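## Task

Take the label strip lying next to the box and push it into the track over the network jacks until it reaches the end stop, with the printed face outward and the text the right way up.

## Robot and tools

Robot: two arms, left_arm and right_arm, facing each other across a table. Each has six joints and a parallel gripper. In every row and every per-joint list in a result, an arm's joints appear in this order: wrist yaw, shoulder, wrist pitch, wrist roll, elbow, waist. Stated joint ranges (rad): waist -3.054 to 3.054, shoulder 0.000 to 3.142, elbow 0.000 to 2.356, wrist pitch -1.571 to 1.571, wrist yaw -1.571 to 1.571, wrist roll -3.142 to 3.142; the true ends can differ by up to 0.028 rad.

Frame: all hand positions, orientations, velocities and targets use the scene frame. Its origin lies roughly halfway between the two nominal arm bases, +z is up, the tabletop sits at z = +0.020 m, and left_arm's base is on the +y side (arm names do not match image left/right). Reported hand poses can be off by a few cm, more when reaching far. The gripper's fingers point along its +x and close along its y; end_effector_position is the midpoint between the fingers, 3 to 4 cm short of the tips, and only the last 1.5 cm of each finger face is flat.

A row is 14 plain numbers, each in [-1, 1], always for both arms: left_arm's six joint values then its opening, followed by right_arm's six then its opening. Joint values are offsets, not poses: they count from the Joint targets reported when the action (or call) begins, not from the previous row, so sending the same value twice moves the joint twice. Scale: 1.0 equals 2.055 rad for waist, shoulder and elbow, and 4.263 rad for wrist pitch, wrist yaw and wrist roll. The opening is absolute: +1 fully open, empty fingers touch near -0.78, lower values add nothing. To grip, command about 0.08 below the grip_measured value at first contact. Closing fully takes at least about 0.6 s. To keep a gripper as it is, resend its current command; 0 is a real command.

execute_actions(actions, cameras): actions is a list of actions; each action is a table of up to 15 rows, one row per 1/30 s step; a short table repeats its last row to fill 15 steps. An action asking any joint to go more than 0.028 rad beyond its range is rejected for both arms. An empty list just reports state and images. cameras selects images: omitted, null or ["all"] gives all, [] gives none; names are cam_high, cam_low, cam_left_wrist, cam_right_wrist (each 672x504).

move(target, speed, blend, opening_speed, blocking, cameras): drives all joints together along a path. target is one 14-number row or a list of up to 15 rows, each an offset from the Joint targets at call time (not from the previous row). speed is the top speed in rad/s of the joint with most travel, 0.01 to 7, default 0.5, one value or one per target. blend (rad) rounds corners between list targets. opening_speed (0.2 or more, per second on the -1..+1 scale) ramps the fingers. blocking=false returns after about 0.5 s while the move continues. Paths do not avoid obstacles or the other arm. The result adds a move: line, e.g. done, off_target, moving, held or fault, and limits=held if steps were withheld.

wait(seconds 0 to 10, cameras) lets time pass with commands held. stop(cameras) brakes a running move. zoom_image(camera, region=[x0,y0,x1,y1] pixels, at most 504x504) enlarges part of a camera's latest image. finished_scene(scene) ends the current scene using its number; it cannot be reversed.

Results: Joint positions and Joint velocities per arm (rad, rad/s) plus finger-pad gap (m; 0.080 open); Joint targets, the base for your next offsets; end_effector_position (m), end_effector_quat_wxyz, velocities; grip_measured on the opening scale (can be about 1 mm off, and up to 3 mm narrower than a hard part when squeezed); grip_effort_n (motor effort, negative closing, not pad force); Joint torques and External joint torques; Wrist depth as a 7x7 grid of mm values (70 to 1000, '-' means none); camera calibration. Messages include "joint sent to its limit", "joint command not followed", blocked, TORQUE FAULT, MOTOR HOT and OVER-TEMPERATURE FAULT.

Motion limits: each joint target may lead its measured angle by at most 0.368 rad (waist, shoulder, elbow) or 0.763 rad (wrist joints), and targets putting the gripper over 70 mm from its actual spot are scaled back, so big moves need several actions.

Avoid: dropping parts or letting go while they move; anything leaving the table; fast impacts and heavy pressing; contact torque reaching load limits (N m: waist 17.2, shoulder 21.3, elbow 21.3, wrist pitch 5.61, wrist yaw 5.59, wrist roll 5.24), which halts an arm 10 s; any collision or squeeze between the two arms, including closing one gripper on the other's fingers; long loaded or stretched holds that overheat motors. To end a push, command targets back past the measured positions. Loose objects may occasionally be nudged by outside forces.

Each tool is called after "Request:" in YAML: its name, and indented under it one key for each argument.

## Session

Request:
execute_actions:
  actions: []

Scene clock: 0.00 s.
left_arm: end_effector_position=(-0.0443, +0.2618, +0.3465) grip_measured=+1.000 grip_effort_n=n/a end_effector_quat_wxyz=(+0.589, +0.411, -0.074, -0.692) | right_arm: end_effector_position=(+0.0731, -0.3152, +0.2110) grip_measured=+0.992 grip_effort_n=n/a end_effector_quat_wxyz=(+0.644, -0.412, +0.498, +0.408)
Joint names: [wrist yaw, shoulder, wrist pitch, wrist roll, elbow, waist]
Joint positions: left_arm=[-0.436 0.645 -0.976 0.473 1.061 -0.447 0.08] | right_arm=[0.086 0.984 -1.393 -0.226 0.994 -0.544 0.08]
Joint velocities: within noise
Joint torques (N m): no reading
External joint torques (N m): no reading
Motor temperatures (°C): left_arm=[25 21 35 24 28 22] | right_arm=[24 21 38 26 28 23]
Heat: left arm: hottest wrist pitch 35 °C (+0.0 °C/min); right arm: hottest wrist pitch 38 °C (+0.0 °C/min).
Wrist depth (mm): cam_left_wrist=[187 197 209 199 237 268 419 / 209 221 223 233 266 301 394 / - 249 225 292 320 359 367 / - - 322 345 388 377 344 / - 78 563 507 428 - - / - - 551 472 405 365 81 / - - 512 441 376 340 -] | cam_right_wrist=[218 223 231 240 249 258 271 / 225 231 239 249 259 271 280 / 233 241 250 259 269 281 293 / 242 249 260 270 282 291 290 / 249 254 269 282 282 89 285 / - 100 276 272 282 91 - / - 259 234 283 321 335 81]
Joint targets: left_arm=[-0.436 0.644 -0.974 0.473 1.064 -0.447] | right_arm=[0.086 0.983 -1.392 -0.226 0.994 -0.544]
Tool commands: left_gripper/opening=+1.0 right_gripper/opening=+0.991984
camera_calibration:
cam_left_wrist: T_world_to_cam=[[-0.735743, 0.277981, -0.617583, 0.119034], [0.591002, 0.708861, -0.38501, -0.0022756], [0.330755, -0.648262, -0.685827, 0.499003], [0, 0, 0, 1]] pos_world=[-0.0761244, 0.292009, 0.414867]
cam_right_wrist: T_world_to_cam=[[0.914889, -0.364303, 0.173958, -0.212282], [-0.396477, -0.891989, 0.217167, -0.273648], [0.0760543, -0.267654, -0.960509, 0.189571], [0, 0, 0, 1]] pos_world=[0.0713012, -0.270686, 0.27844]

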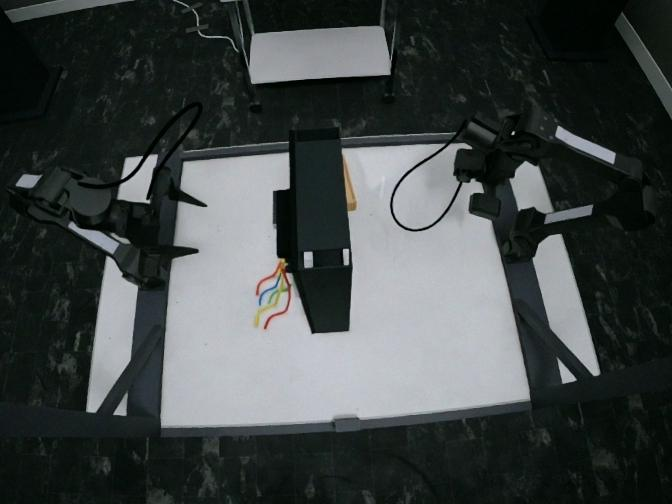

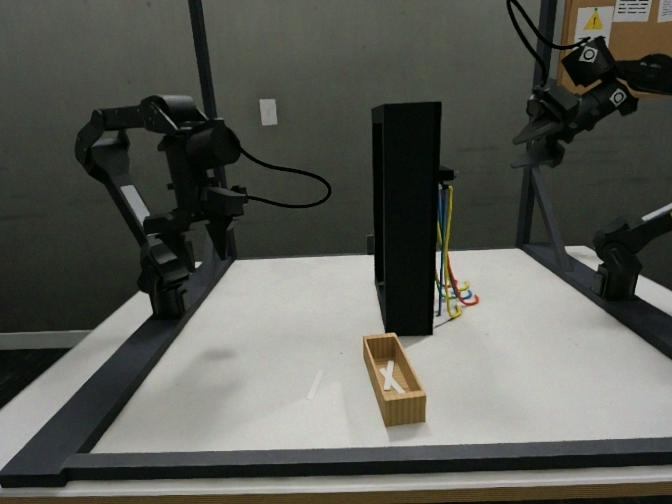

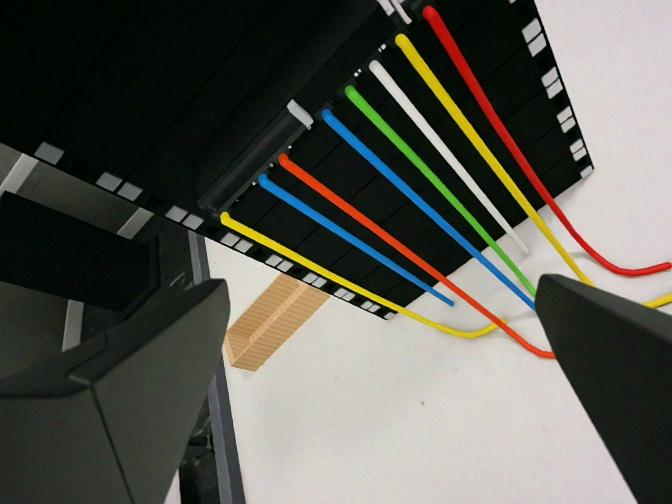

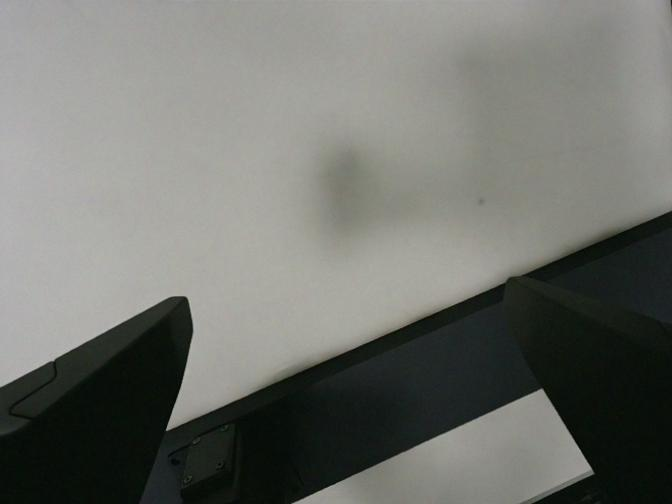

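Request:
zoom_image:
  camera: "cam_low"
  region: [280, 330, 440, 450]

Request:
zoom_image:
  camera: "cam_high"
  region: [330, 130, 430, 230]

Request:
zoom_image:
  camera: "cam_low"
  region: [360, 90, 500, 340]

Request:
zoom_image:
  camera: "cam_left_wrist"
  region: [180, 0, 460, 230]

Scaled by 3.150.

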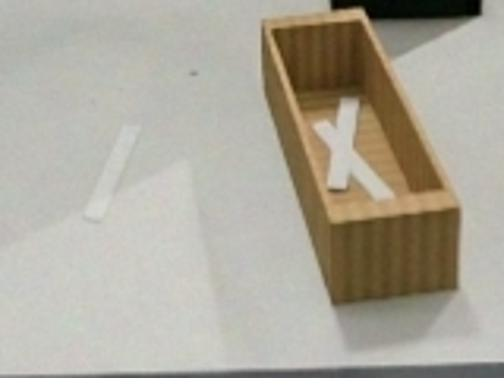

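Scaled by 5.040.

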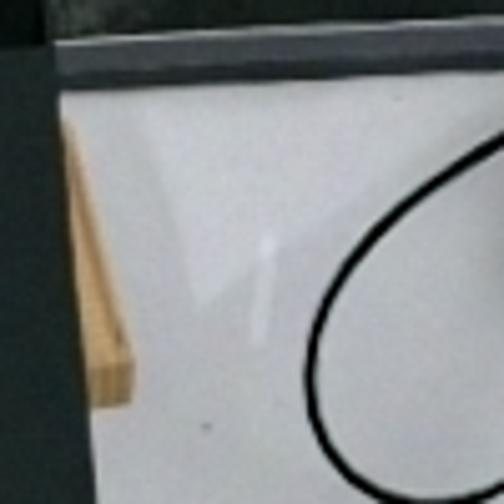

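Scaled by 2.016.

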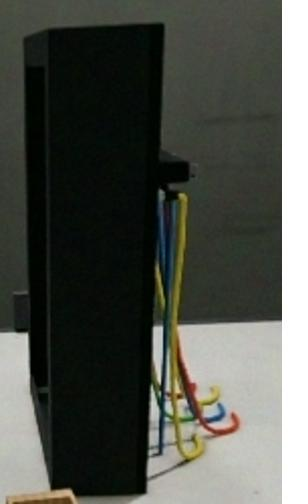

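Scaled by 1.800.

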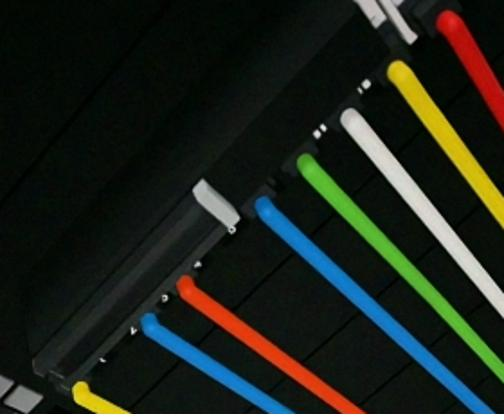

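Request:
move:
  target: [0.23739, -0.07007, 0.25921, 0.25733, -0.33771, 0.53869, -0.8, -0.02017, 0.34745, 0.0448, 0.0530, 0.24574, -0.02238, 0.99]
  speed: 0.5
  opening_speed: 0.6

Scene clock: 121.97 s.
left_arm: end_effector_position=(+0.0546, +0.2164, +0.3000) grip_measured=-0.777 grip_effort_n=-83.5 end_effector_quat_wxyz=(+0.517, +0.515, -0.483, -0.483) | right_arm: end_effector_position=(+0.1683, -0.1618, +0.2004) grip_measured=+0.992 grip_effort_n=-12.8 end_effector_quat_wxyz=(+0.674, -0.308, +0.566, +0.361)
Joint positions: left_arm=[0.571 0.506 0.127 1.568 0.381 0.656 0] | right_arm=[0.005 1.688 -1.204 -0.006 1.491 -0.587 0.08]
Joint torques (N m): left_arm=[0.14 -0.56 1.95 0.04 5.87 0.38] | right_arm=[-0.2 -6.75 0.6 0.2 7.46 -0.41]
External joint torques (N m): left_arm=[0.14 -0.37 0.46 0.1 -0.75 0.37] | right_arm=[-0.19 0.31 -0.04 0.2 1.34 -0.47]
Motor temperatures (°C): left_arm=[25 21 41 24 34 21] | right_arm=[24 21 37 26 32 23]
Heat: left arm: hottest wrist pitch 41 °C (+2.0 °C/min); right arm: hottest wrist pitch 37 °C (-1.0 °C/min).
Wrist depth (mm): cam_left_wrist=[- 183 184 154 181 181 181 / - 197 197 191 198 198 198 / - 215 214 214 214 215 215 / - - - 442 - 613 370 / - - - - 90 581 351 / - - - - - - 360 / - - - - - - -] | cam_right_wrist=[216 193 220 223 226 230 217 / 225 226 230 232 234 237 237 / 234 236 240 242 245 248 253 / 242 246 249 253 257 258 263 / 251 251 260 263 268 89 270 / - 92 271 276 280 91 - / - 281 286 290 294 300 82]
Joint targets: left_arm=[0.576 0.500 0.131 1.570 0.370 0.660] | right_arm=[0.000 1.698 -1.202 0.000 1.499 -0.590]
move: done
cam_left_wrist: T_world_to_cam=[[0.0266943, -0.0317827, -0.999138, 0.315545], [0.879891, 0.475102, 0.0083953, -0.129685], [0.474426, -0.879357, 0.0406478, 0.229124], [0, 0, 0, 1]] pos_world=[-0.00301743, 0.273124, 0.307048]
cam_right_wrist: T_world_to_cam=[[0.810026, -0.583658, 0.0565849, -0.235937], [-0.580238, -0.783836, 0.221189, -0.0492502], [-0.0847455, -0.212002, -0.973588, 0.251842], [0, 0, 0, 1]] pos_world=[0.183881, -0.122919, 0.269434]

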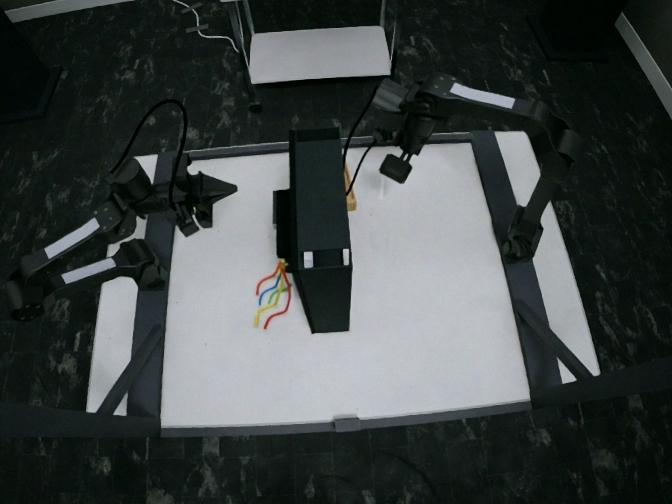

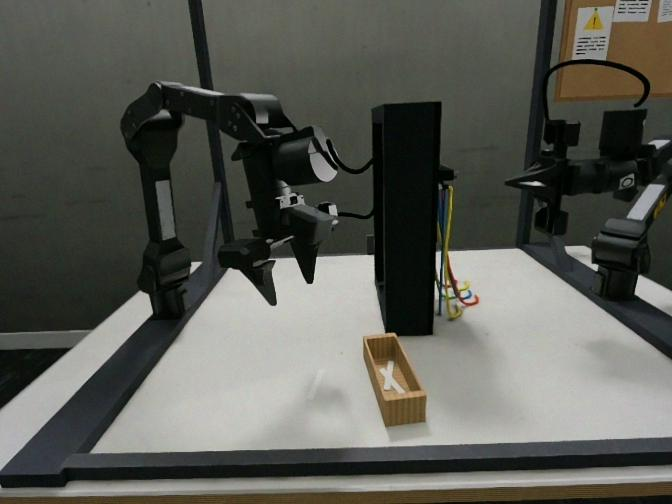

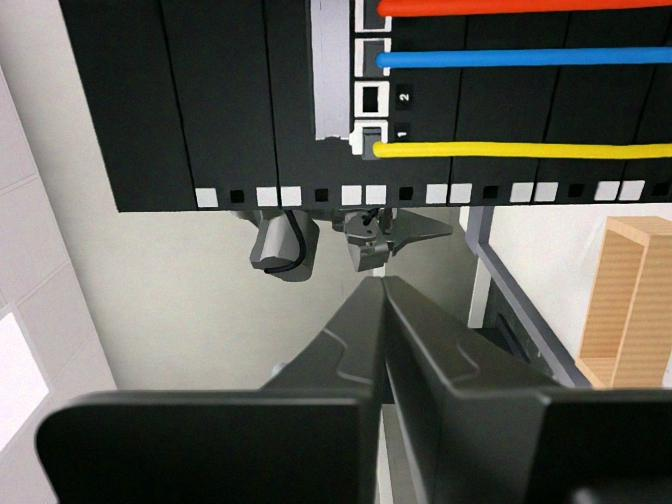

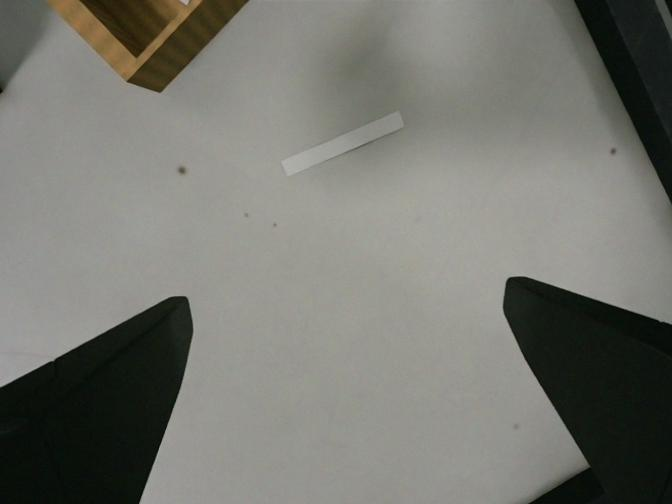

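Request:
zoom_image:
  camera: "cam_right_wrist"
  region: [270, 95, 420, 195]

Request:
zoom_image:
  camera: "cam_left_wrist"
  region: [290, 0, 430, 220]

Request:
zoom_image:
  camera: "cam_low"
  region: [290, 360, 350, 410]

Scaled by 3.360.

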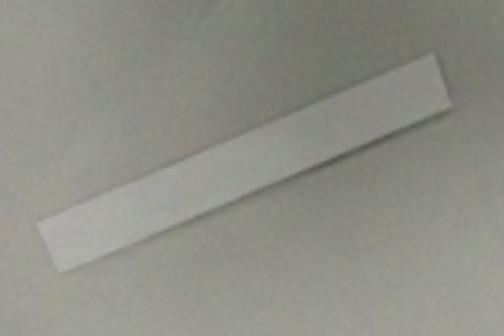

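Scaled by 2.291.

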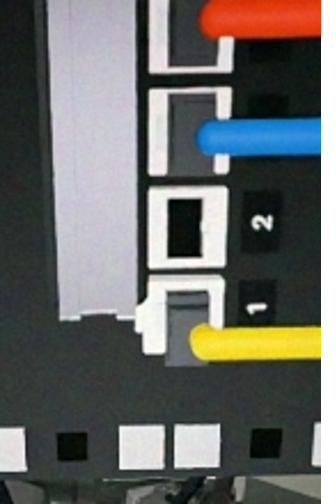

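Scaled by 8.400.

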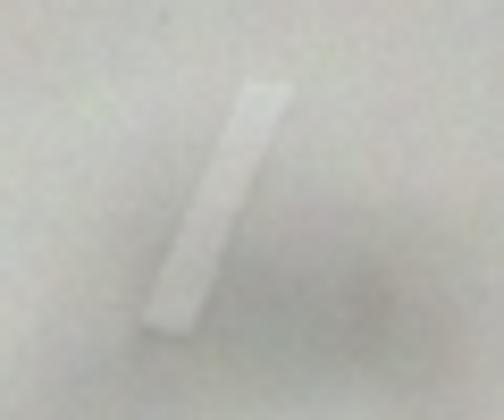

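Request:
move:
  target: [-0.08234, 0.07027, 0.02745, 0, 0.01703, -0.17056, -0.8, 0, 0.1563, 0.02275, 0.27797, 0.0367, -0.0135, -0.3]
  speed: 0.5
  opening_speed: 0.6
  cameras: ["cam_left_wrist", "cam_right_wrist"]

Request:
zoom_image:
  camera: "cam_left_wrist"
  region: [280, 0, 420, 270]

Scene clock: 257.90 s.
left_arm: end_effector_position=(+0.0279, +0.1798, +0.2941) grip_measured=-0.777 grip_effort_n=-83.5 end_effector_quat_wxyz=(+0.514, +0.517, -0.479, -0.488) | right_arm: end_effector_position=(+0.2015, -0.1310, +0.1132) grip_measured=-0.297 grip_effort_n=-18.4 end_effector_quat_wxyz=(+0.708, +0.085, +0.698, -0.072)
Joint positions: left_arm=[0.23 0.642 0.244 1.568 0.386 0.314 0] | right_arm=[0.004 2.008 -1.106 1.18 1.566 -0.615 0.022]
Joint torques (N m): left_arm=[-0.18 -0.18 2.11 0.04 9.75 -0.3] | right_arm=[-0.11 -8.5 0.37 0.15 6.88 -0.28]
External joint torques (N m): left_arm=[-0.19 0.7 0.51 0.09 2.97 -0.3] | right_arm=[-0.15 0.57 0.02 0.15 1.14 -0.36]
Heat: left arm: hottest wrist pitch 45 °C (+0.0 °C/min); right arm: hottest wrist pitch 37 °C (+0.0 °C/min).
Wrist depth (mm): cam_left_wrist=[152 150 150 145 151 152 152 / 161 161 162 140 165 164 164 / 174 174 175 168 178 179 179 / 197 190 192 190 190 194 195 / - - - - 90 516 365 / - - - - - - 386 / - - - - - - -] | cam_right_wrist=[128 128 129 130 132 135 135 / 134 137 137 139 140 143 144 / 143 144 146 148 149 152 155 / 148 154 157 160 163 164 166 / 135 161 163 171 96 176 180 / 129 - - 186 - - - / - - - 204 - - -]
Joint targets: left_arm=[0.225 0.645 0.248 1.570 0.405 0.309] | right_arm=[0.000 2.019 -1.104 1.185 1.575 -0.618]
move: done
cam_left_wrist: T_world_to_cam=[[0.0222142, -0.0186566, -0.999579, 0.307094], [0.880481, 0.47396, 0.0107212, -0.0891785], [0.473561, -0.880349, 0.0269555, 0.214163], [0, 0, 0, 1]] pos_world=[-0.029721, 0.236535, 0.302148]
cam_right_wrist: T_world_to_cam=[[-0.2549, -0.966266, 0.0368377, -0.0732025], [-0.893889, 0.249993, 0.372111, 0.195033], [-0.368767, 0.0619221, -0.927457, 0.264171], [0, 0, 0, 1]] pos_world=[0.253096, -0.135848, 0.17513]

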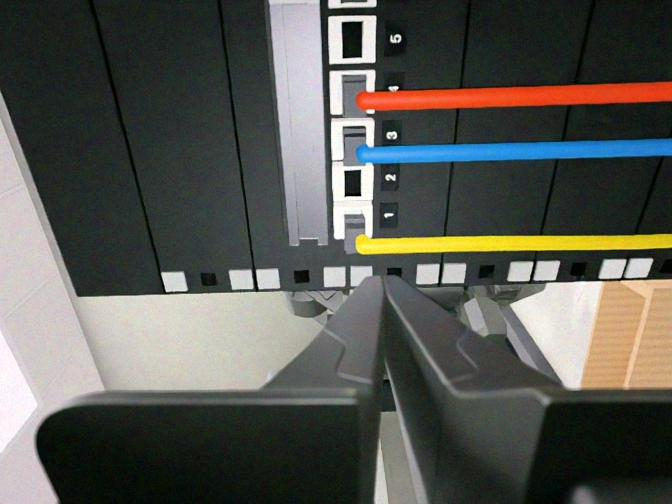

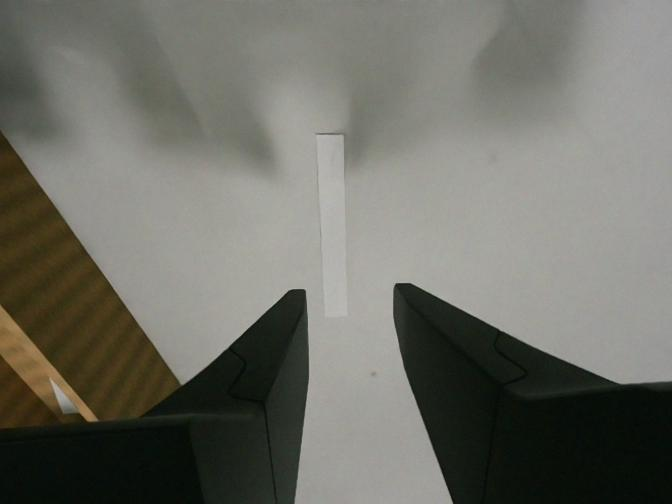

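Scaled by 1.867.

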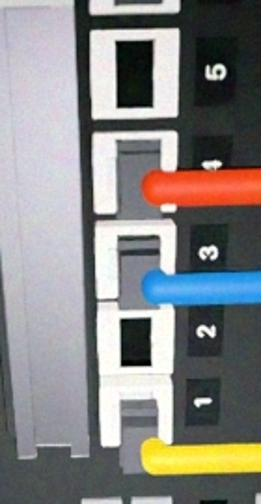

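Request:
zoom_image:
  camera: "cam_left_wrist"
  region: [255, 0, 345, 70]

Request:
zoom_image:
  camera: "cam_left_wrist"
  region: [270, 195, 350, 260]

Request:
zoom_image:
  camera: "cam_right_wrist"
  region: [290, 120, 380, 330]

Scaled by 5.600.

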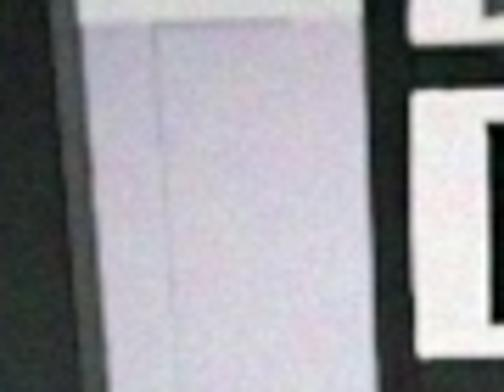

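Scaled by 6.300.

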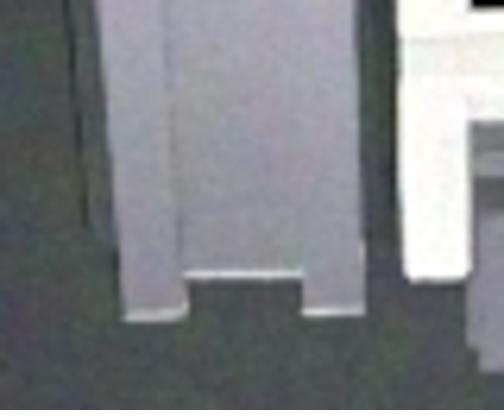

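Scaled by 2.400.

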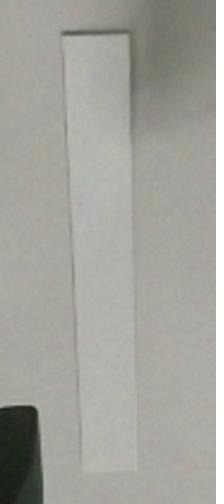

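Request:
move:
  target: [0, 0, 0, 0, 0, 0, -0.8, 0.0047, 0.02307, 0.03082, 0.00188, -0.04477, 0.0063, -0.3]
  speed: 0.15
  cameras: ["cam_right_wrist"]

Request:
zoom_image:
  camera: "cam_right_wrist"
  region: [270, 60, 430, 330]

Scene clock: 395.57 s.
left_arm: end_effector_position=(+0.0280, +0.1798, +0.2943) grip_measured=-0.777 grip_effort_n=-83.5 end_effector_quat_wxyz=(+0.515, +0.517, -0.479, -0.487) | right_arm: end_effector_position=(+0.2034, -0.1267, +0.0775) grip_measured=-0.297 grip_effort_n=-18.4 end_effector_quat_wxyz=(+0.712, +0.086, +0.693, -0.072)
Joint positions: left_arm=[0.229 0.642 0.244 1.569 0.386 0.314 0] | right_arm=[0.016 2.056 -0.976 1.188 1.49 -0.608 0.022]
Joint torques (N m): left_arm=[-0.16 -0.24 2.1 0.03 9.7 -0.33] | right_arm=[0.22 -8.74 0.38 0.14 4.86 0.22]
External joint torques (N m): left_arm=[-0.17 0.65 0.49 0.08 2.89 -0.33] | right_arm=[0.16 0.42 0.01 0.15 -0.69 0.21]
Motor temperatures (°C): left_arm=[25 21 50 24 40 22] | right_arm=[24 29 35 26 33 23]
Heat: left arm: hottest wrist pitch 50 °C (+1.0 °C/min); right arm: hottest wrist pitch 35 °C (+0.0 °C/min). Fold the left arm in close to its base, or ease its load, before you think long.
Wrist depth (mm): cam_left_wrist=[- 149 150 147 151 152 153 / 161 161 162 140 165 164 165 / 174 175 175 167 177 178 179 / 198 190 191 191 189 195 196 / - - - - 91 410 365 / - - - - - - 383 / - - - - - - -] | cam_right_wrist=[- 98 98 99 101 102 104 / - 102 103 105 107 108 109 / - 110 112 111 112 115 116 / 115 116 117 119 120 123 124 / 123 125 123 128 96 131 136 / - - - 140 - - - / - - - 151 81 - -]
Joint targets: left_arm=[0.225 0.644 0.248 1.570 0.405 0.309] | right_arm=[0.020 2.066 -0.973 1.192 1.483 -0.605]
MOTOR HOT: the wrist pitch of the left arm reports 50 °C; the controller stops that arm at 95 °C. To cool a motor, set the load down, stop pushing, or move to a pose that needs little force.
move: done
cam_right_wrist: T_world_to_cam=[[-0.256712, -0.965878, 0.0343305, -0.0666121], [-0.898491, 0.251588, 0.359747, 0.21108], [-0.356109, 0.0615056, -0.932418, 0.229237], [0, 0, 0, 1]] pos_world=[0.254187, -0.131544, 0.140097]

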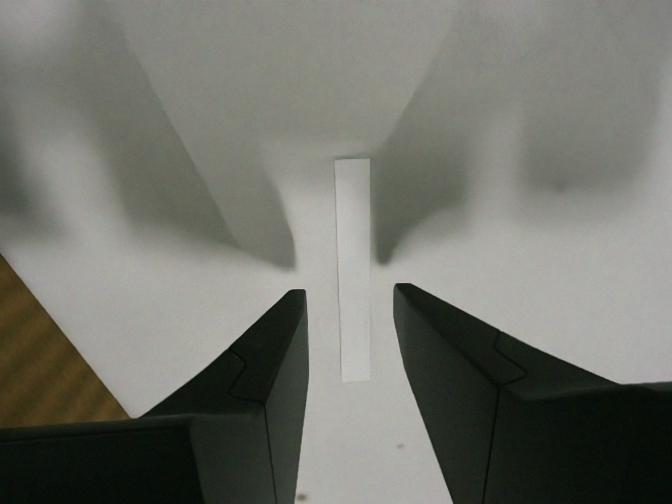

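Scaled by 1.867.

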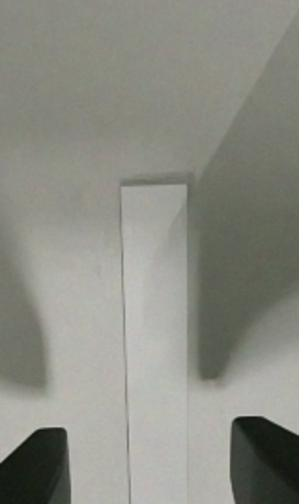

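Request:
move:
  target: [0, 0, 0, 0, 0, 0, -0.8, 0, 0.00214, 0.0088, 0, -0.01611, -0.0039, -0.3]
  speed: 0.06
  cameras: ["cam_right_wrist"]

Request:
zoom_image:
  camera: "cam_right_wrist"
  region: [270, 200, 430, 330]

Scene clock: 417.93 s.
left_arm: end_effector_position=(+0.0280, +0.1798, +0.2943) grip_measured=-0.777 grip_effort_n=-83.5 end_effector_quat_wxyz=(+0.515, +0.517, -0.479, -0.487) | right_arm: end_effector_position=(+0.2029, -0.1288, +0.0683) grip_measured=-0.297 grip_effort_n=-18.4 end_effector_quat_wxyz=(+0.713, +0.087, +0.692, -0.073)
Joint positions: left_arm=[0.229 0.642 0.244 1.569 0.386 0.314 0] | right_arm=[0.016 2.059 -0.938 1.188 1.457 -0.61 0.022]
Joint torques (N m): left_arm=[-0.16 -0.22 2.09 0.03 9.68 -0.32] | right_arm=[0.22 -8.63 0.38 0.16 4.73 -0.32]
External joint torques (N m): left_arm=[-0.16 0.67 0.5 0.08 2.92 -0.33] | right_arm=[0.17 0.51 0.02 0.16 -0.75 -0.4]
Heat: left arm: hottest wrist pitch 50 °C (+0.0 °C/min); right arm: hottest wrist pitch 35 °C (+0.0 °C/min). Fold the left arm in close to its base, or ease its load, before you think long.
Wrist depth (mm): cam_left_wrist=[- 150 150 147 151 153 153 / 160 161 162 140 166 164 165 / 174 175 176 167 177 178 178 / 197 190 192 192 190 194 196 / - - - - 90 398 365 / - - - - - - 382 / - - - - - - -] | cam_right_wrist=[- 89 90 91 92 93 95 / - 94 94 96 - 99 100 / - 100 102 102 103 106 107 / 106 108 109 110 111 113 115 / - 115 113 119 97 121 124 / - - - 128 77 - - / - - - 139 81 - -]
Joint targets: left_arm=[0.225 0.644 0.248 1.570 0.405 0.309] | right_arm=[0.020 2.071 -0.936 1.193 1.449 -0.613]
MOTOR HOT: still on. The wrist pitch of the left arm reports 50 °C.
move: done
cam_right_wrist: T_world_to_cam=[[-0.258964, -0.96531, 0.0333739, -0.067872], [-0.89828, 0.253393, 0.359005, 0.214768], [-0.355008, 0.0629901, -0.932739, 0.220675], [0, 0, 0, 1]] pos_world=[0.253687, -0.133839, 0.130994]

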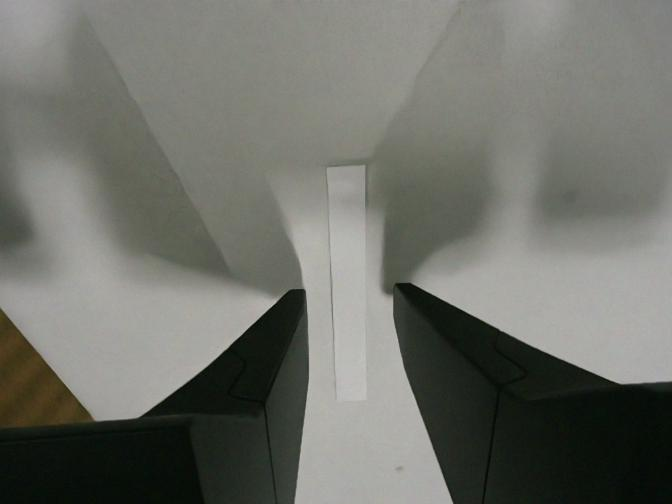

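Scaled by 3.150.

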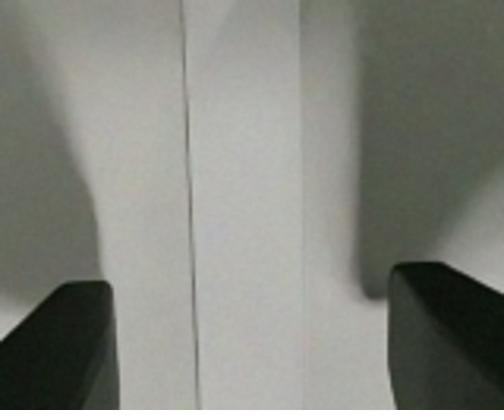

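Request:
move:
  target: [0, 0, 0, 0, 0, 0, -0.8, 0, 0.00095, 0.00133, 0, -0.00181, 0, -0.3]
  speed: 0.03
  cameras: ["cam_right_wrist"]

Request:
zoom_image:
  camera: "cam_right_wrist"
  region: [270, 200, 430, 330]

Scene clock: 429.17 s.
left_arm: end_effector_position=(+0.0280, +0.1798, +0.2943) grip_measured=-0.777 grip_effort_n=-83.5 end_effector_quat_wxyz=(+0.515, +0.517, -0.479, -0.487) | right_arm: end_effector_position=(+0.2029, -0.1288, +0.0669) grip_measured=-0.297 grip_effort_n=-18.4 end_effector_quat_wxyz=(+0.713, +0.087, +0.692, -0.073)
Joint positions: left_arm=[0.229 0.642 0.244 1.569 0.386 0.314 0] | right_arm=[0.016 2.061 -0.932 1.188 1.454 -0.61 0.022]
Joint torques (N m): left_arm=[-0.15 -0.23 2.11 0.04 9.7 -0.3] | right_arm=[0.21 -8.6 0.36 0.14 4.75 -0.34]
External joint torques (N m): left_arm=[-0.15 0.65 0.51 0.09 2.91 -0.32] | right_arm=[0.15 0.5 -0.01 0.14 -0.72 -0.38]
Heat: left arm: hottest wrist pitch 50 °C (+0.0 °C/min); right arm: hottest wrist pitch 35 °C (+0.0 °C/min). Fold the left arm in close to its base, or ease its load, before you think long.
Wrist depth (mm): cam_left_wrist=[- 150 150 147 151 152 153 / 160 161 162 140 165 164 165 / 174 175 176 167 178 178 179 / 198 191 191 193 190 195 196 / - - - - 91 402 363 / - - - - - - 385 / - - - - - - -] | cam_right_wrist=[- 87 89 90 91 92 93 / - 92 93 95 - 98 98 / - 98 102 101 102 103 105 / - 107 107 109 110 111 113 / - 112 112 117 96 119 122 / - - - 127 78 - - / - - - 137 81 - -]
Joint targets: left_arm=[0.225 0.644 0.248 1.570 0.405 0.309] | right_arm=[0.020 2.073 -0.930 1.193 1.446 -0.613]
MOTOR HOT: still on. The wrist pitch of the left arm reports 50 °C.
move: done
cam_right_wrist: T_world_to_cam=[[-0.258982, -0.965318, 0.0330094, -0.0678006], [-0.89836, 0.25329, 0.358879, 0.215204], [-0.354793, 0.0632887, -0.9328, 0.219327], [0, 0, 0, 1]] pos_world=[0.253587, -0.133839, 0.129594]

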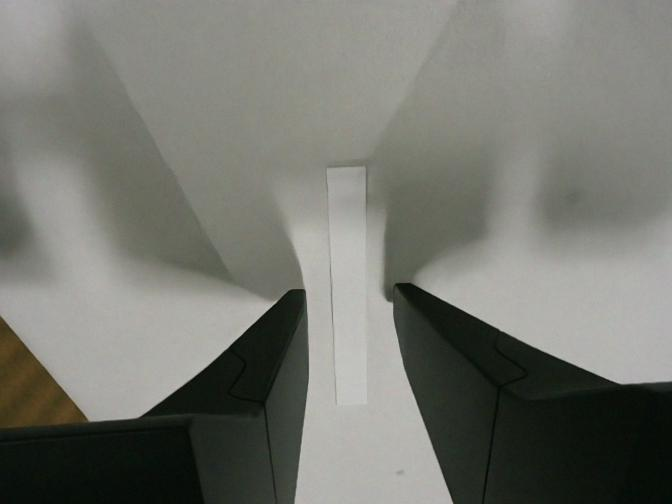

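Scaled by 3.150.

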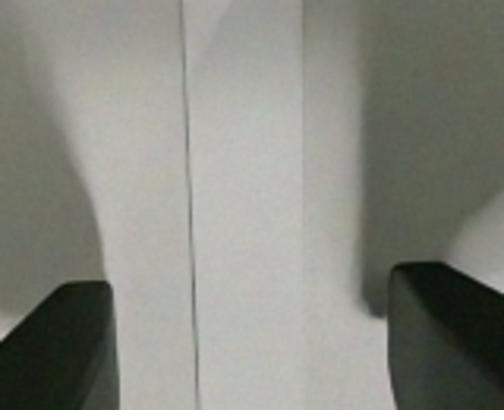

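Request:
move:
  target: [0, 0, 0, 0, 0, 0, -0.8, 0, 0.0007, 0.0010, 0, -0.00136, 0, -0.3]
  speed: 0.03
  cameras: ["cam_right_wrist"]

Request:
zoom_image:
  camera: "cam_right_wrist"
  region: [270, 200, 430, 330]

Scene clock: 434.60 s.
left_arm: end_effector_position=(+0.0280, +0.1798, +0.2945) grip_measured=-0.777 grip_effort_n=-83.5 end_effector_quat_wxyz=(+0.515, +0.517, -0.480, -0.487) | right_arm: end_effector_position=(+0.2029, -0.1288, +0.0657) grip_measured=-0.297 grip_effort_n=-18.4 end_effector_quat_wxyz=(+0.713, +0.087, +0.692, -0.073)
Joint positions: left_arm=[0.229 0.642 0.244 1.569 0.387 0.314 0] | right_arm=[0.016 2.062 -0.928 1.188 1.451 -0.61 0.022]
Joint torques (N m): left_arm=[-0.18 -0.19 2.11 0.04 9.67 -0.32] | right_arm=[0.22 -8.64 0.38 0.16 4.77 -0.34]
External joint torques (N m): left_arm=[-0.18 0.67 0.52 0.09 2.93 -0.32] | right_arm=[0.16 0.52 -0.01 0.16 -0.74 -0.35]
Heat: left arm: hottest wrist pitch 50 °C (+0.0 °C/min); right arm: hottest wrist pitch 35 °C (+0.0 °C/min). Fold the left arm in close to its base, or ease its load, before you think long.
Wrist depth (mm): cam_left_wrist=[- 150 150 147 151 152 153 / 160 162 162 140 165 164 164 / 174 174 175 167 177 178 179 / 197 190 192 192 189 194 195 / - - - - 91 397 365 / - - - - - - 382 / - - - - - - -] | cam_right_wrist=[- 86 87 88 89 91 93 / - 91 92 94 97 96 97 / - 96 100 100 100 102 104 / - 105 106 107 108 110 112 / - 111 110 114 96 118 121 / - - - 127 78 - - / - - - 136 81 - -]
Joint targets: left_arm=[0.225 0.644 0.248 1.570 0.405 0.309] | right_arm=[0.020 2.074 -0.926 1.193 1.443 -0.613]
MOTOR HOT: still on. The wrist pitch of the left arm reports 50 °C.
move: done
cam_right_wrist: T_world_to_cam=[[-0.258982, -0.965318, 0.0330094, -0.0678575], [-0.89836, 0.25329, 0.358879, 0.21566], [-0.354793, 0.0632887, -0.9328, 0.218214], [0, 0, 0, 1]] pos_world=[0.253587, -0.133939, 0.128394]

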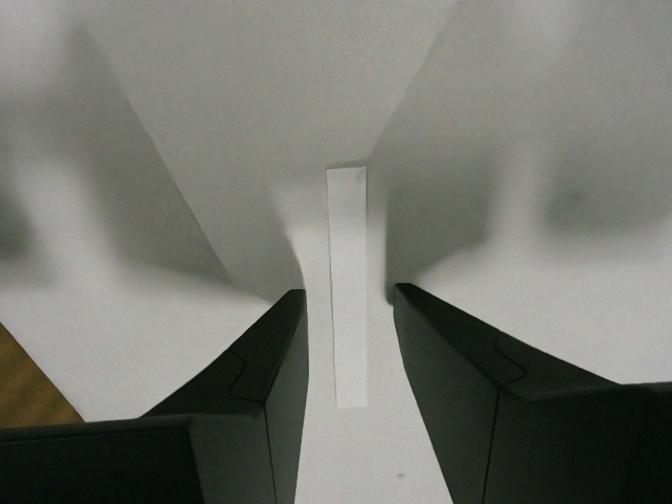

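Scaled by 3.150.

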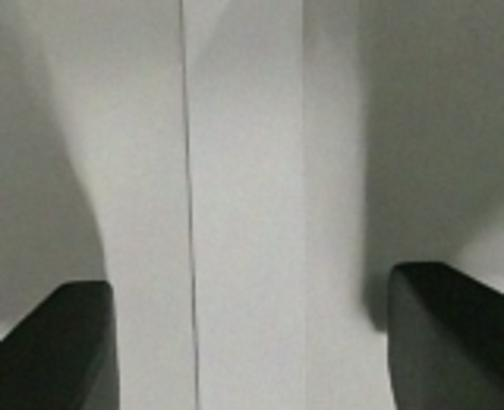

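Request:
move:
  target: [0, 0, 0, 0, 0, 0, -0.8, 0, 0.0007, 0.0010, 0, -0.00136, 0, -0.3]
  speed: 0.03
  cameras: ["cam_right_wrist"]

Request:
zoom_image:
  camera: "cam_right_wrist"
  region: [270, 200, 430, 330]

Scene clock: 439.73 s.
left_arm: end_effector_position=(+0.0280, +0.1798, +0.2945) grip_measured=-0.777 grip_effort_n=-83.5 end_effector_quat_wxyz=(+0.515, +0.517, -0.480, -0.487) | right_arm: end_effector_position=(+0.2029, -0.1289, +0.0645) grip_measured=-0.297 grip_effort_n=-18.4 end_effector_quat_wxyz=(+0.713, +0.087, +0.692, -0.073)
Joint positions: left_arm=[0.229 0.642 0.244 1.569 0.387 0.314 0] | right_arm=[0.016 2.064 -0.924 1.188 1.448 -0.61 0.022]
Joint torques (N m): left_arm=[-0.16 -0.25 2.1 0.04 9.67 -0.29] | right_arm=[0.23 -8.63 0.38 0.15 4.76 -0.34]
External joint torques (N m): left_arm=[-0.16 0.63 0.47 0.09 2.81 -0.29] | right_arm=[0.17 0.53 0 0.15 -0.72 -0.41]
Heat: left arm: hottest wrist pitch 50 °C (+0.0 °C/min); right arm: hottest wrist pitch 35 °C (+0.0 °C/min). Fold the left arm in close to its base, or ease its load, before you think long.
Wrist depth (mm): cam_left_wrist=[- 149 150 147 151 152 153 / 161 161 162 140 165 164 165 / 177 175 175 164 177 178 179 / 197 191 192 189 190 194 195 / - - - - 91 400 363 / - - - - - - 385 / - - - - - - -] | cam_right_wrist=[- 85 86 87 88 90 92 / - 90 91 92 95 96 96 / - 95 99 98 100 101 103 / - 104 104 106 107 109 111 / - 110 109 111 97 117 119 / - - - 125 78 - - / - - - 134 130 - -]
Joint targets: left_arm=[0.225 0.644 0.248 1.570 0.405 0.309] | right_arm=[0.020 2.076 -0.922 1.193 1.440 -0.613]
MOTOR HOT: still on. The wrist pitch of the left arm reports 50 °C.
move: done
cam_right_wrist: T_world_to_cam=[[-0.258982, -0.965318, 0.0330094, -0.0678179], [-0.89836, 0.25329, 0.358879, 0.216091], [-0.354793, 0.0632887, -0.9328, 0.217094], [0, 0, 0, 1]] pos_world=[0.253587, -0.133939, 0.127194]

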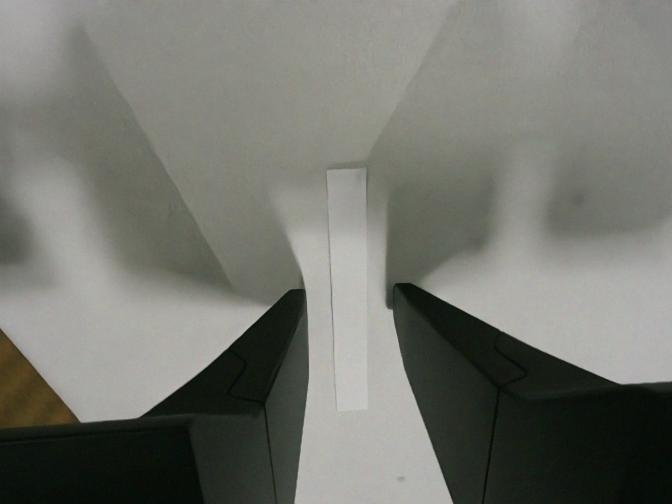

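Scaled by 3.150.

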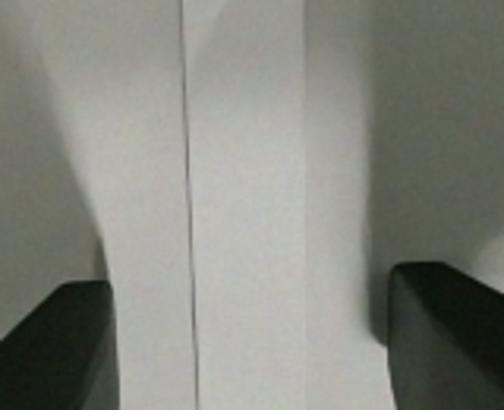

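Request:
move:
  target: [0, 0, 0, 0, 0, 0, -0.8, 0, 0.0012, 0.00167, 0, -0.00227, 0, -0.3]
  speed: 0.03
  cameras: ["cam_right_wrist"]

Request:
zoom_image:
  camera: "cam_right_wrist"
  region: [270, 200, 430, 330]

Scene clock: 445.37 s.
left_arm: end_effector_position=(+0.0280, +0.1798, +0.2945) grip_measured=-0.777 grip_effort_n=-83.5 end_effector_quat_wxyz=(+0.515, +0.517, -0.480, -0.487) | right_arm: end_effector_position=(+0.2028, -0.1289, +0.0629) grip_measured=-0.297 grip_effort_n=-18.4 end_effector_quat_wxyz=(+0.713, +0.087, +0.692, -0.073)
Joint positions: left_arm=[0.229 0.642 0.244 1.569 0.387 0.314 0] | right_arm=[0.016 2.066 -0.917 1.188 1.444 -0.61 0.022]
Joint torques (N m): left_arm=[-0.15 -0.2 2.1 0.03 9.7 -0.33] | right_arm=[0.21 -8.58 0.4 0.15 4.65 -0.25]
External joint torques (N m): left_arm=[-0.16 0.7 0.49 0.08 2.88 -0.31] | right_arm=[0.15 0.64 0.02 0.15 -0.85 -0.33]
Heat: left arm: hottest wrist pitch 50 °C (+0.0 °C/min); right arm: hottest wrist pitch 35 °C (+0.0 °C/min). Fold the left arm in close to its base, or ease its load, before you think long.
Wrist depth (mm): cam_left_wrist=[- 150 150 147 151 152 153 / 160 161 162 140 165 164 165 / 177 175 175 164 177 178 179 / 197 191 191 189 190 195 196 / - - - - 90 413 363 / - - - - - - 383 / - - - - - - -] | cam_right_wrist=[- 84 85 86 87 87 - / - 88 89 91 93 94 94 / - - 97 96 99 99 102 / - 102 102 104 106 107 109 / - 108 107 111 97 114 118 / - - - 122 78 - - / - - - 133 129 - -]
Joint targets: left_arm=[0.225 0.644 0.248 1.570 0.405 0.309] | right_arm=[0.020 2.078 -0.914 1.193 1.436 -0.613]
MOTOR HOT: still on. The wrist pitch of the left arm reports 50 °C.
move: done
cam_right_wrist: T_world_to_cam=[[-0.259025, -0.965318, 0.0326595, -0.0677363], [-0.898419, 0.253212, 0.358786, 0.216591], [-0.354613, 0.0635926, -0.932848, 0.215567], [0, 0, 0, 1]] pos_world=[0.253487, -0.133939, 0.125594]

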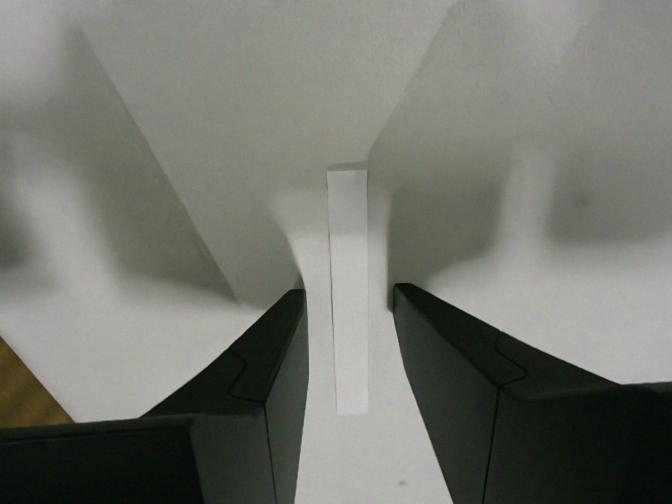

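Scaled by 3.150.

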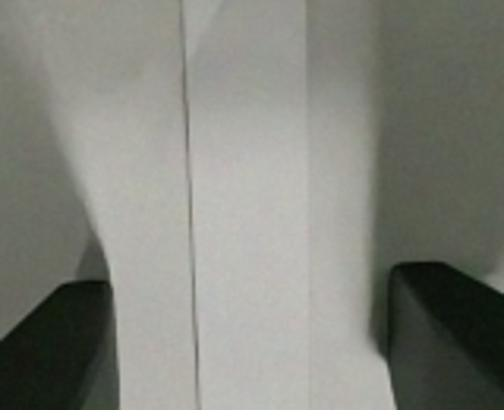

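Request:
move:
  target: [0, 0, 0, 0, 0, 0, -0.8, 0, 0.0007, 0.0010, 0, -0.00136, 0, -0.3]
  speed: 0.03
  cameras: ["cam_right_wrist"]

Request:
zoom_image:
  camera: "cam_right_wrist"
  region: [270, 200, 430, 330]

Scene clock: 452.70 s.
left_arm: end_effector_position=(+0.0280, +0.1798, +0.2945) grip_measured=-0.777 grip_effort_n=-83.5 end_effector_quat_wxyz=(+0.515, +0.517, -0.480, -0.487) | right_arm: end_effector_position=(+0.2027, -0.1291, +0.0624) grip_measured=-0.297 grip_effort_n=-18.4 end_effector_quat_wxyz=(+0.713, +0.087, +0.692, -0.073)
Joint positions: left_arm=[0.229 0.642 0.244 1.569 0.387 0.314 0] | right_arm=[0.016 2.066 -0.915 1.188 1.442 -0.61 0.022]
Joint torques (N m): left_arm=[-0.16 -0.22 2.11 0.03 9.65 -0.32] | right_arm=[0.22 -8.38 0.58 0.15 4.58 -0.29]
External joint torques (N m): left_arm=[-0.16 0.68 0.49 0.08 2.83 -0.31] | right_arm=[0.16 0.83 0.2 0.15 -0.92 -0.31]
Heat: left arm: hottest wrist pitch 50 °C (+0.0 °C/min); right arm: hottest wrist pitch 35 °C (+0.0 °C/min). Fold the left arm in close to its base, or ease its load, before you think long.
Wrist depth (mm): cam_left_wrist=[- 150 150 147 151 152 153 / 161 162 162 140 165 164 165 / 177 174 175 148 177 178 179 / 197 191 191 190 190 195 195 / - - - - 91 413 364 / - - - - - - 383 / - - - - - - -] | cam_right_wrist=[- 84 85 86 87 88 - / - 88 89 91 93 94 94 / - - 97 96 98 99 102 / - 102 102 104 106 107 109 / - 109 107 111 97 114 118 / - - - 122 78 - - / - - - 132 128 - -]
Joint targets: left_arm=[0.225 0.644 0.248 1.570 0.405 0.309] | right_arm=[0.020 2.079 -0.910 1.193 1.433 -0.613]
MOTOR HOT: still on. The wrist pitch of the left arm reports 50 °C.
move: done
cam_right_wrist: T_world_to_cam=[[-0.259025, -0.965318, 0.0326595, -0.0679389], [-0.898419, 0.253212, 0.358786, 0.216731], [-0.354613, 0.0635926, -0.932848, 0.215078], [0, 0, 0, 1]] pos_world=[0.253387, -0.134139, 0.125094]

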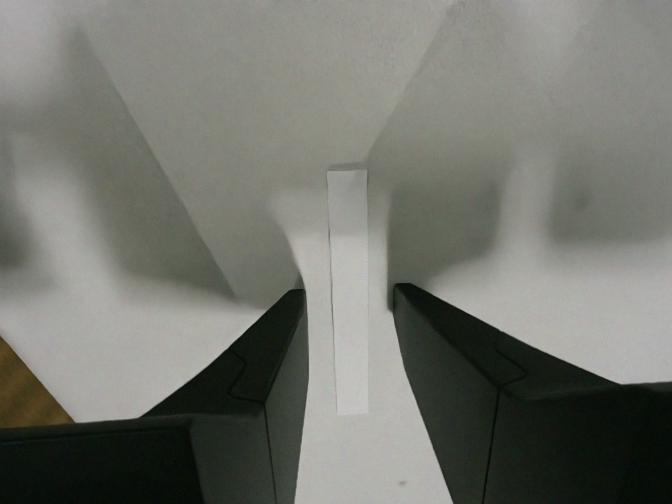

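Scaled by 3.150.

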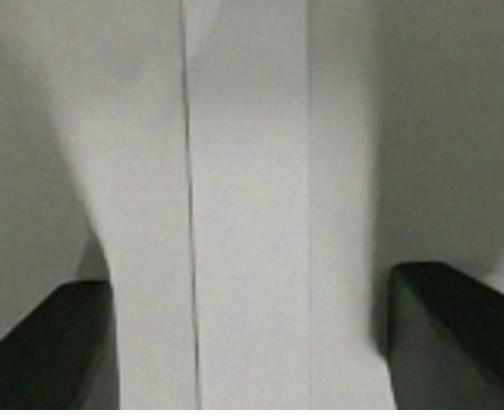

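Request:
move:
  target: [0, 0, 0, 0, 0, 0, -0.8, 0, 0, 0, 0, 0, 0, -0.7]
  speed: 0.03
  opening_speed: 0.3
  cameras: ["cam_right_wrist"]

Request:
zoom_image:
  camera: "cam_right_wrist"
  region: [270, 150, 430, 330]

Scene clock: 463.03 s.
left_arm: end_effector_position=(+0.0280, +0.1798, +0.2945) grip_measured=-0.777 grip_effort_n=-83.5 end_effector_quat_wxyz=(+0.515, +0.517, -0.480, -0.487) | right_arm: end_effector_position=(+0.2028, -0.1303, +0.0620) grip_measured=-0.668 grip_effort_n=-83.5 end_effector_quat_wxyz=(+0.713, +0.086, +0.692, -0.075)
Joint positions: left_arm=[0.229 0.642 0.244 1.569 0.387 0.314 0] | right_arm=[0.018 2.066 -0.917 1.189 1.44 -0.611 0.005]
Joint torques (N m): left_arm=[-0.15 -0.21 2.09 0.03 9.68 -0.32] | right_arm=[0.14 -8.39 0.72 0.13 4.73 -0.19]
External joint torques (N m): left_arm=[-0.16 0.65 0.5 0.08 2.91 -0.31] | right_arm=[0.09 0.81 0.35 0.13 -0.76 -0.28]
Heat: left arm: hottest wrist pitch 50 °C (+0.0 °C/min); right arm: hottest wrist pitch 35 °C (+0.0 °C/min). Fold the left arm in close to its base, or ease its load, before you think long.
Wrist depth (mm): cam_left_wrist=[- 149 150 147 151 152 153 / 160 161 162 140 165 164 165 / 177 174 175 148 177 178 179 / 197 190 191 189 190 195 195 / - - - - 91 411 364 / - - - - - - 385 / - - - - - - -] | cam_right_wrist=[- 84 85 86 87 88 - / - 89 89 91 94 95 95 / - - 98 96 99 99 102 / - 102 102 105 106 108 110 / - 108 108 91 111 116 118 / - 115 - - - - - / - - - 130 - - -]
Joint targets: left_arm=[0.225 0.644 0.248 1.570 0.405 0.309] | right_arm=[0.020 2.079 -0.910 1.193 1.433 -0.613]
MOTOR HOT: still on. The wrist pitch of the left arm reports 50 °C.
move: done
cam_right_wrist: T_world_to_cam=[[-0.260573, -0.96475, 0.0368647, -0.0690061], [-0.897774, 0.256175, 0.358296, 0.217577], [-0.35511, 0.0602662, -0.93288, 0.214396], [0, 0, 0, 1]] pos_world=[0.253488, -0.135232, 0.124593]

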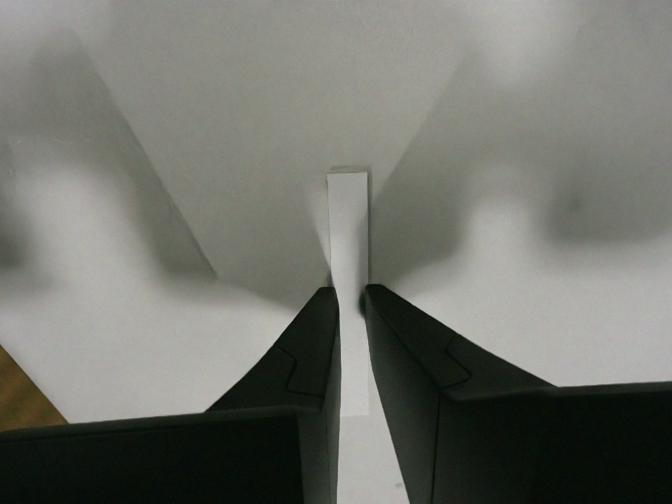

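Scaled by 2.800.

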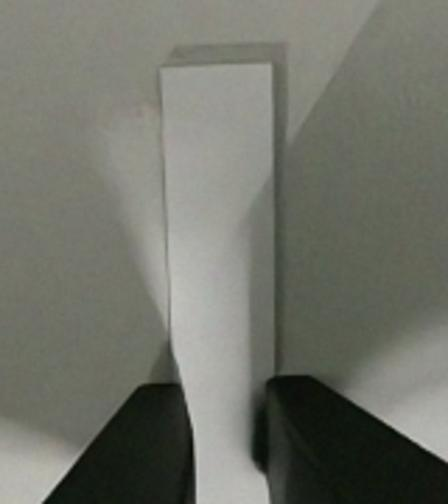

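Request:
move:
  target: [0, 0, 0, 0, 0, 0, -0.8, 0, -0.0253, -0.02498, 0, 0.0399, 0, -0.7]
  speed: 0.08
  cameras: ["cam_right_wrist"]

Request:
zoom_image:
  camera: "cam_right_wrist"
  region: [270, 130, 430, 330]

Scene clock: 481.97 s.
left_arm: end_effector_position=(+0.0280, +0.1798, +0.2945) grip_measured=-0.777 grip_effort_n=-83.5 end_effector_quat_wxyz=(+0.515, +0.517, -0.480, -0.487) | right_arm: end_effector_position=(+0.2032, -0.1297, +0.0881) grip_measured=-0.668 grip_effort_n=-83.5 end_effector_quat_wxyz=(+0.712, +0.085, +0.693, -0.075)
Joint positions: left_arm=[0.229 0.642 0.244 1.569 0.387 0.314 0] | right_arm=[0.018 2.037 -1.015 1.189 1.507 -0.611 0.005]
Joint torques (N m): left_arm=[-0.17 -0.21 2.11 0.04 9.67 -0.29] | right_arm=[0.16 -11.25 0.09 0.14 6.74 -0.24]
External joint torques (N m): left_arm=[-0.16 0.67 0.51 0.09 2.88 -0.31] | right_arm=[0.09 -2.16 -0.26 0.14 1.15 -0.21]
Heat: left arm: hottest wrist pitch 50 °C (+0.0 °C/min); right arm: hottest wrist pitch 35 °C (+0.0 °C/min). Fold the left arm in close to its base, or ease its load, before you think long.
Wrist depth (mm): cam_left_wrist=[- 149 150 145 151 152 153 / 161 161 162 140 165 164 165 / 177 175 176 148 178 178 179 / 197 190 191 189 190 194 195 / - - - - 91 421 363 / - - - - - - 385 / - - - - - - -] | cam_right_wrist=[- - 108 109 110 112 113 / 111 112 113 114 117 118 119 / - 120 122 122 124 126 129 / 125 126 128 106 133 135 138 / 132 138 137 91 139 145 147 / 125 143 - - - - - / - - - - - - -]
Joint targets: left_arm=[0.225 0.644 0.248 1.570 0.405 0.309] | right_arm=[0.020 2.027 -1.017 1.193 1.515 -0.613]
MOTOR HOT: still on. The wrist pitch of the left arm reports 50 °C.
move: done
cam_right_wrist: T_world_to_cam=[[-0.260437, -0.964702, 0.03903, -0.0694234], [-0.897345, 0.256775, 0.358941, 0.208308], [-0.356293, 0.0584579, -0.932544, 0.238976], [0, 0, 0, 1]] pos_world=[0.253989, -0.134431, 0.150795]

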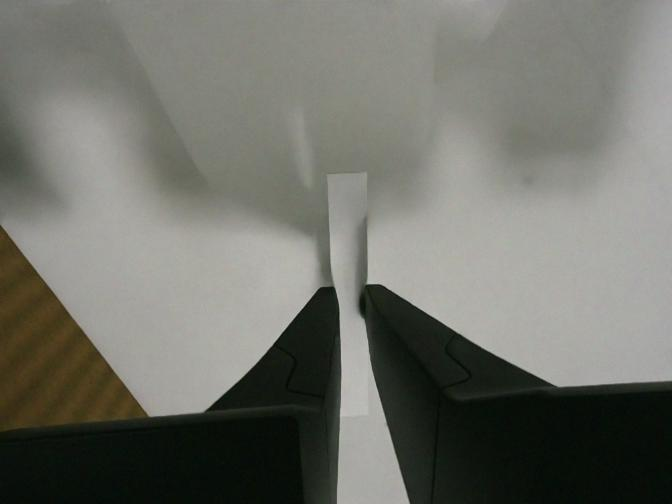

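Scaled by 2.520.

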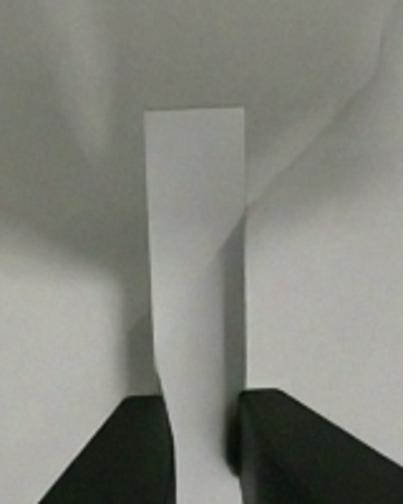

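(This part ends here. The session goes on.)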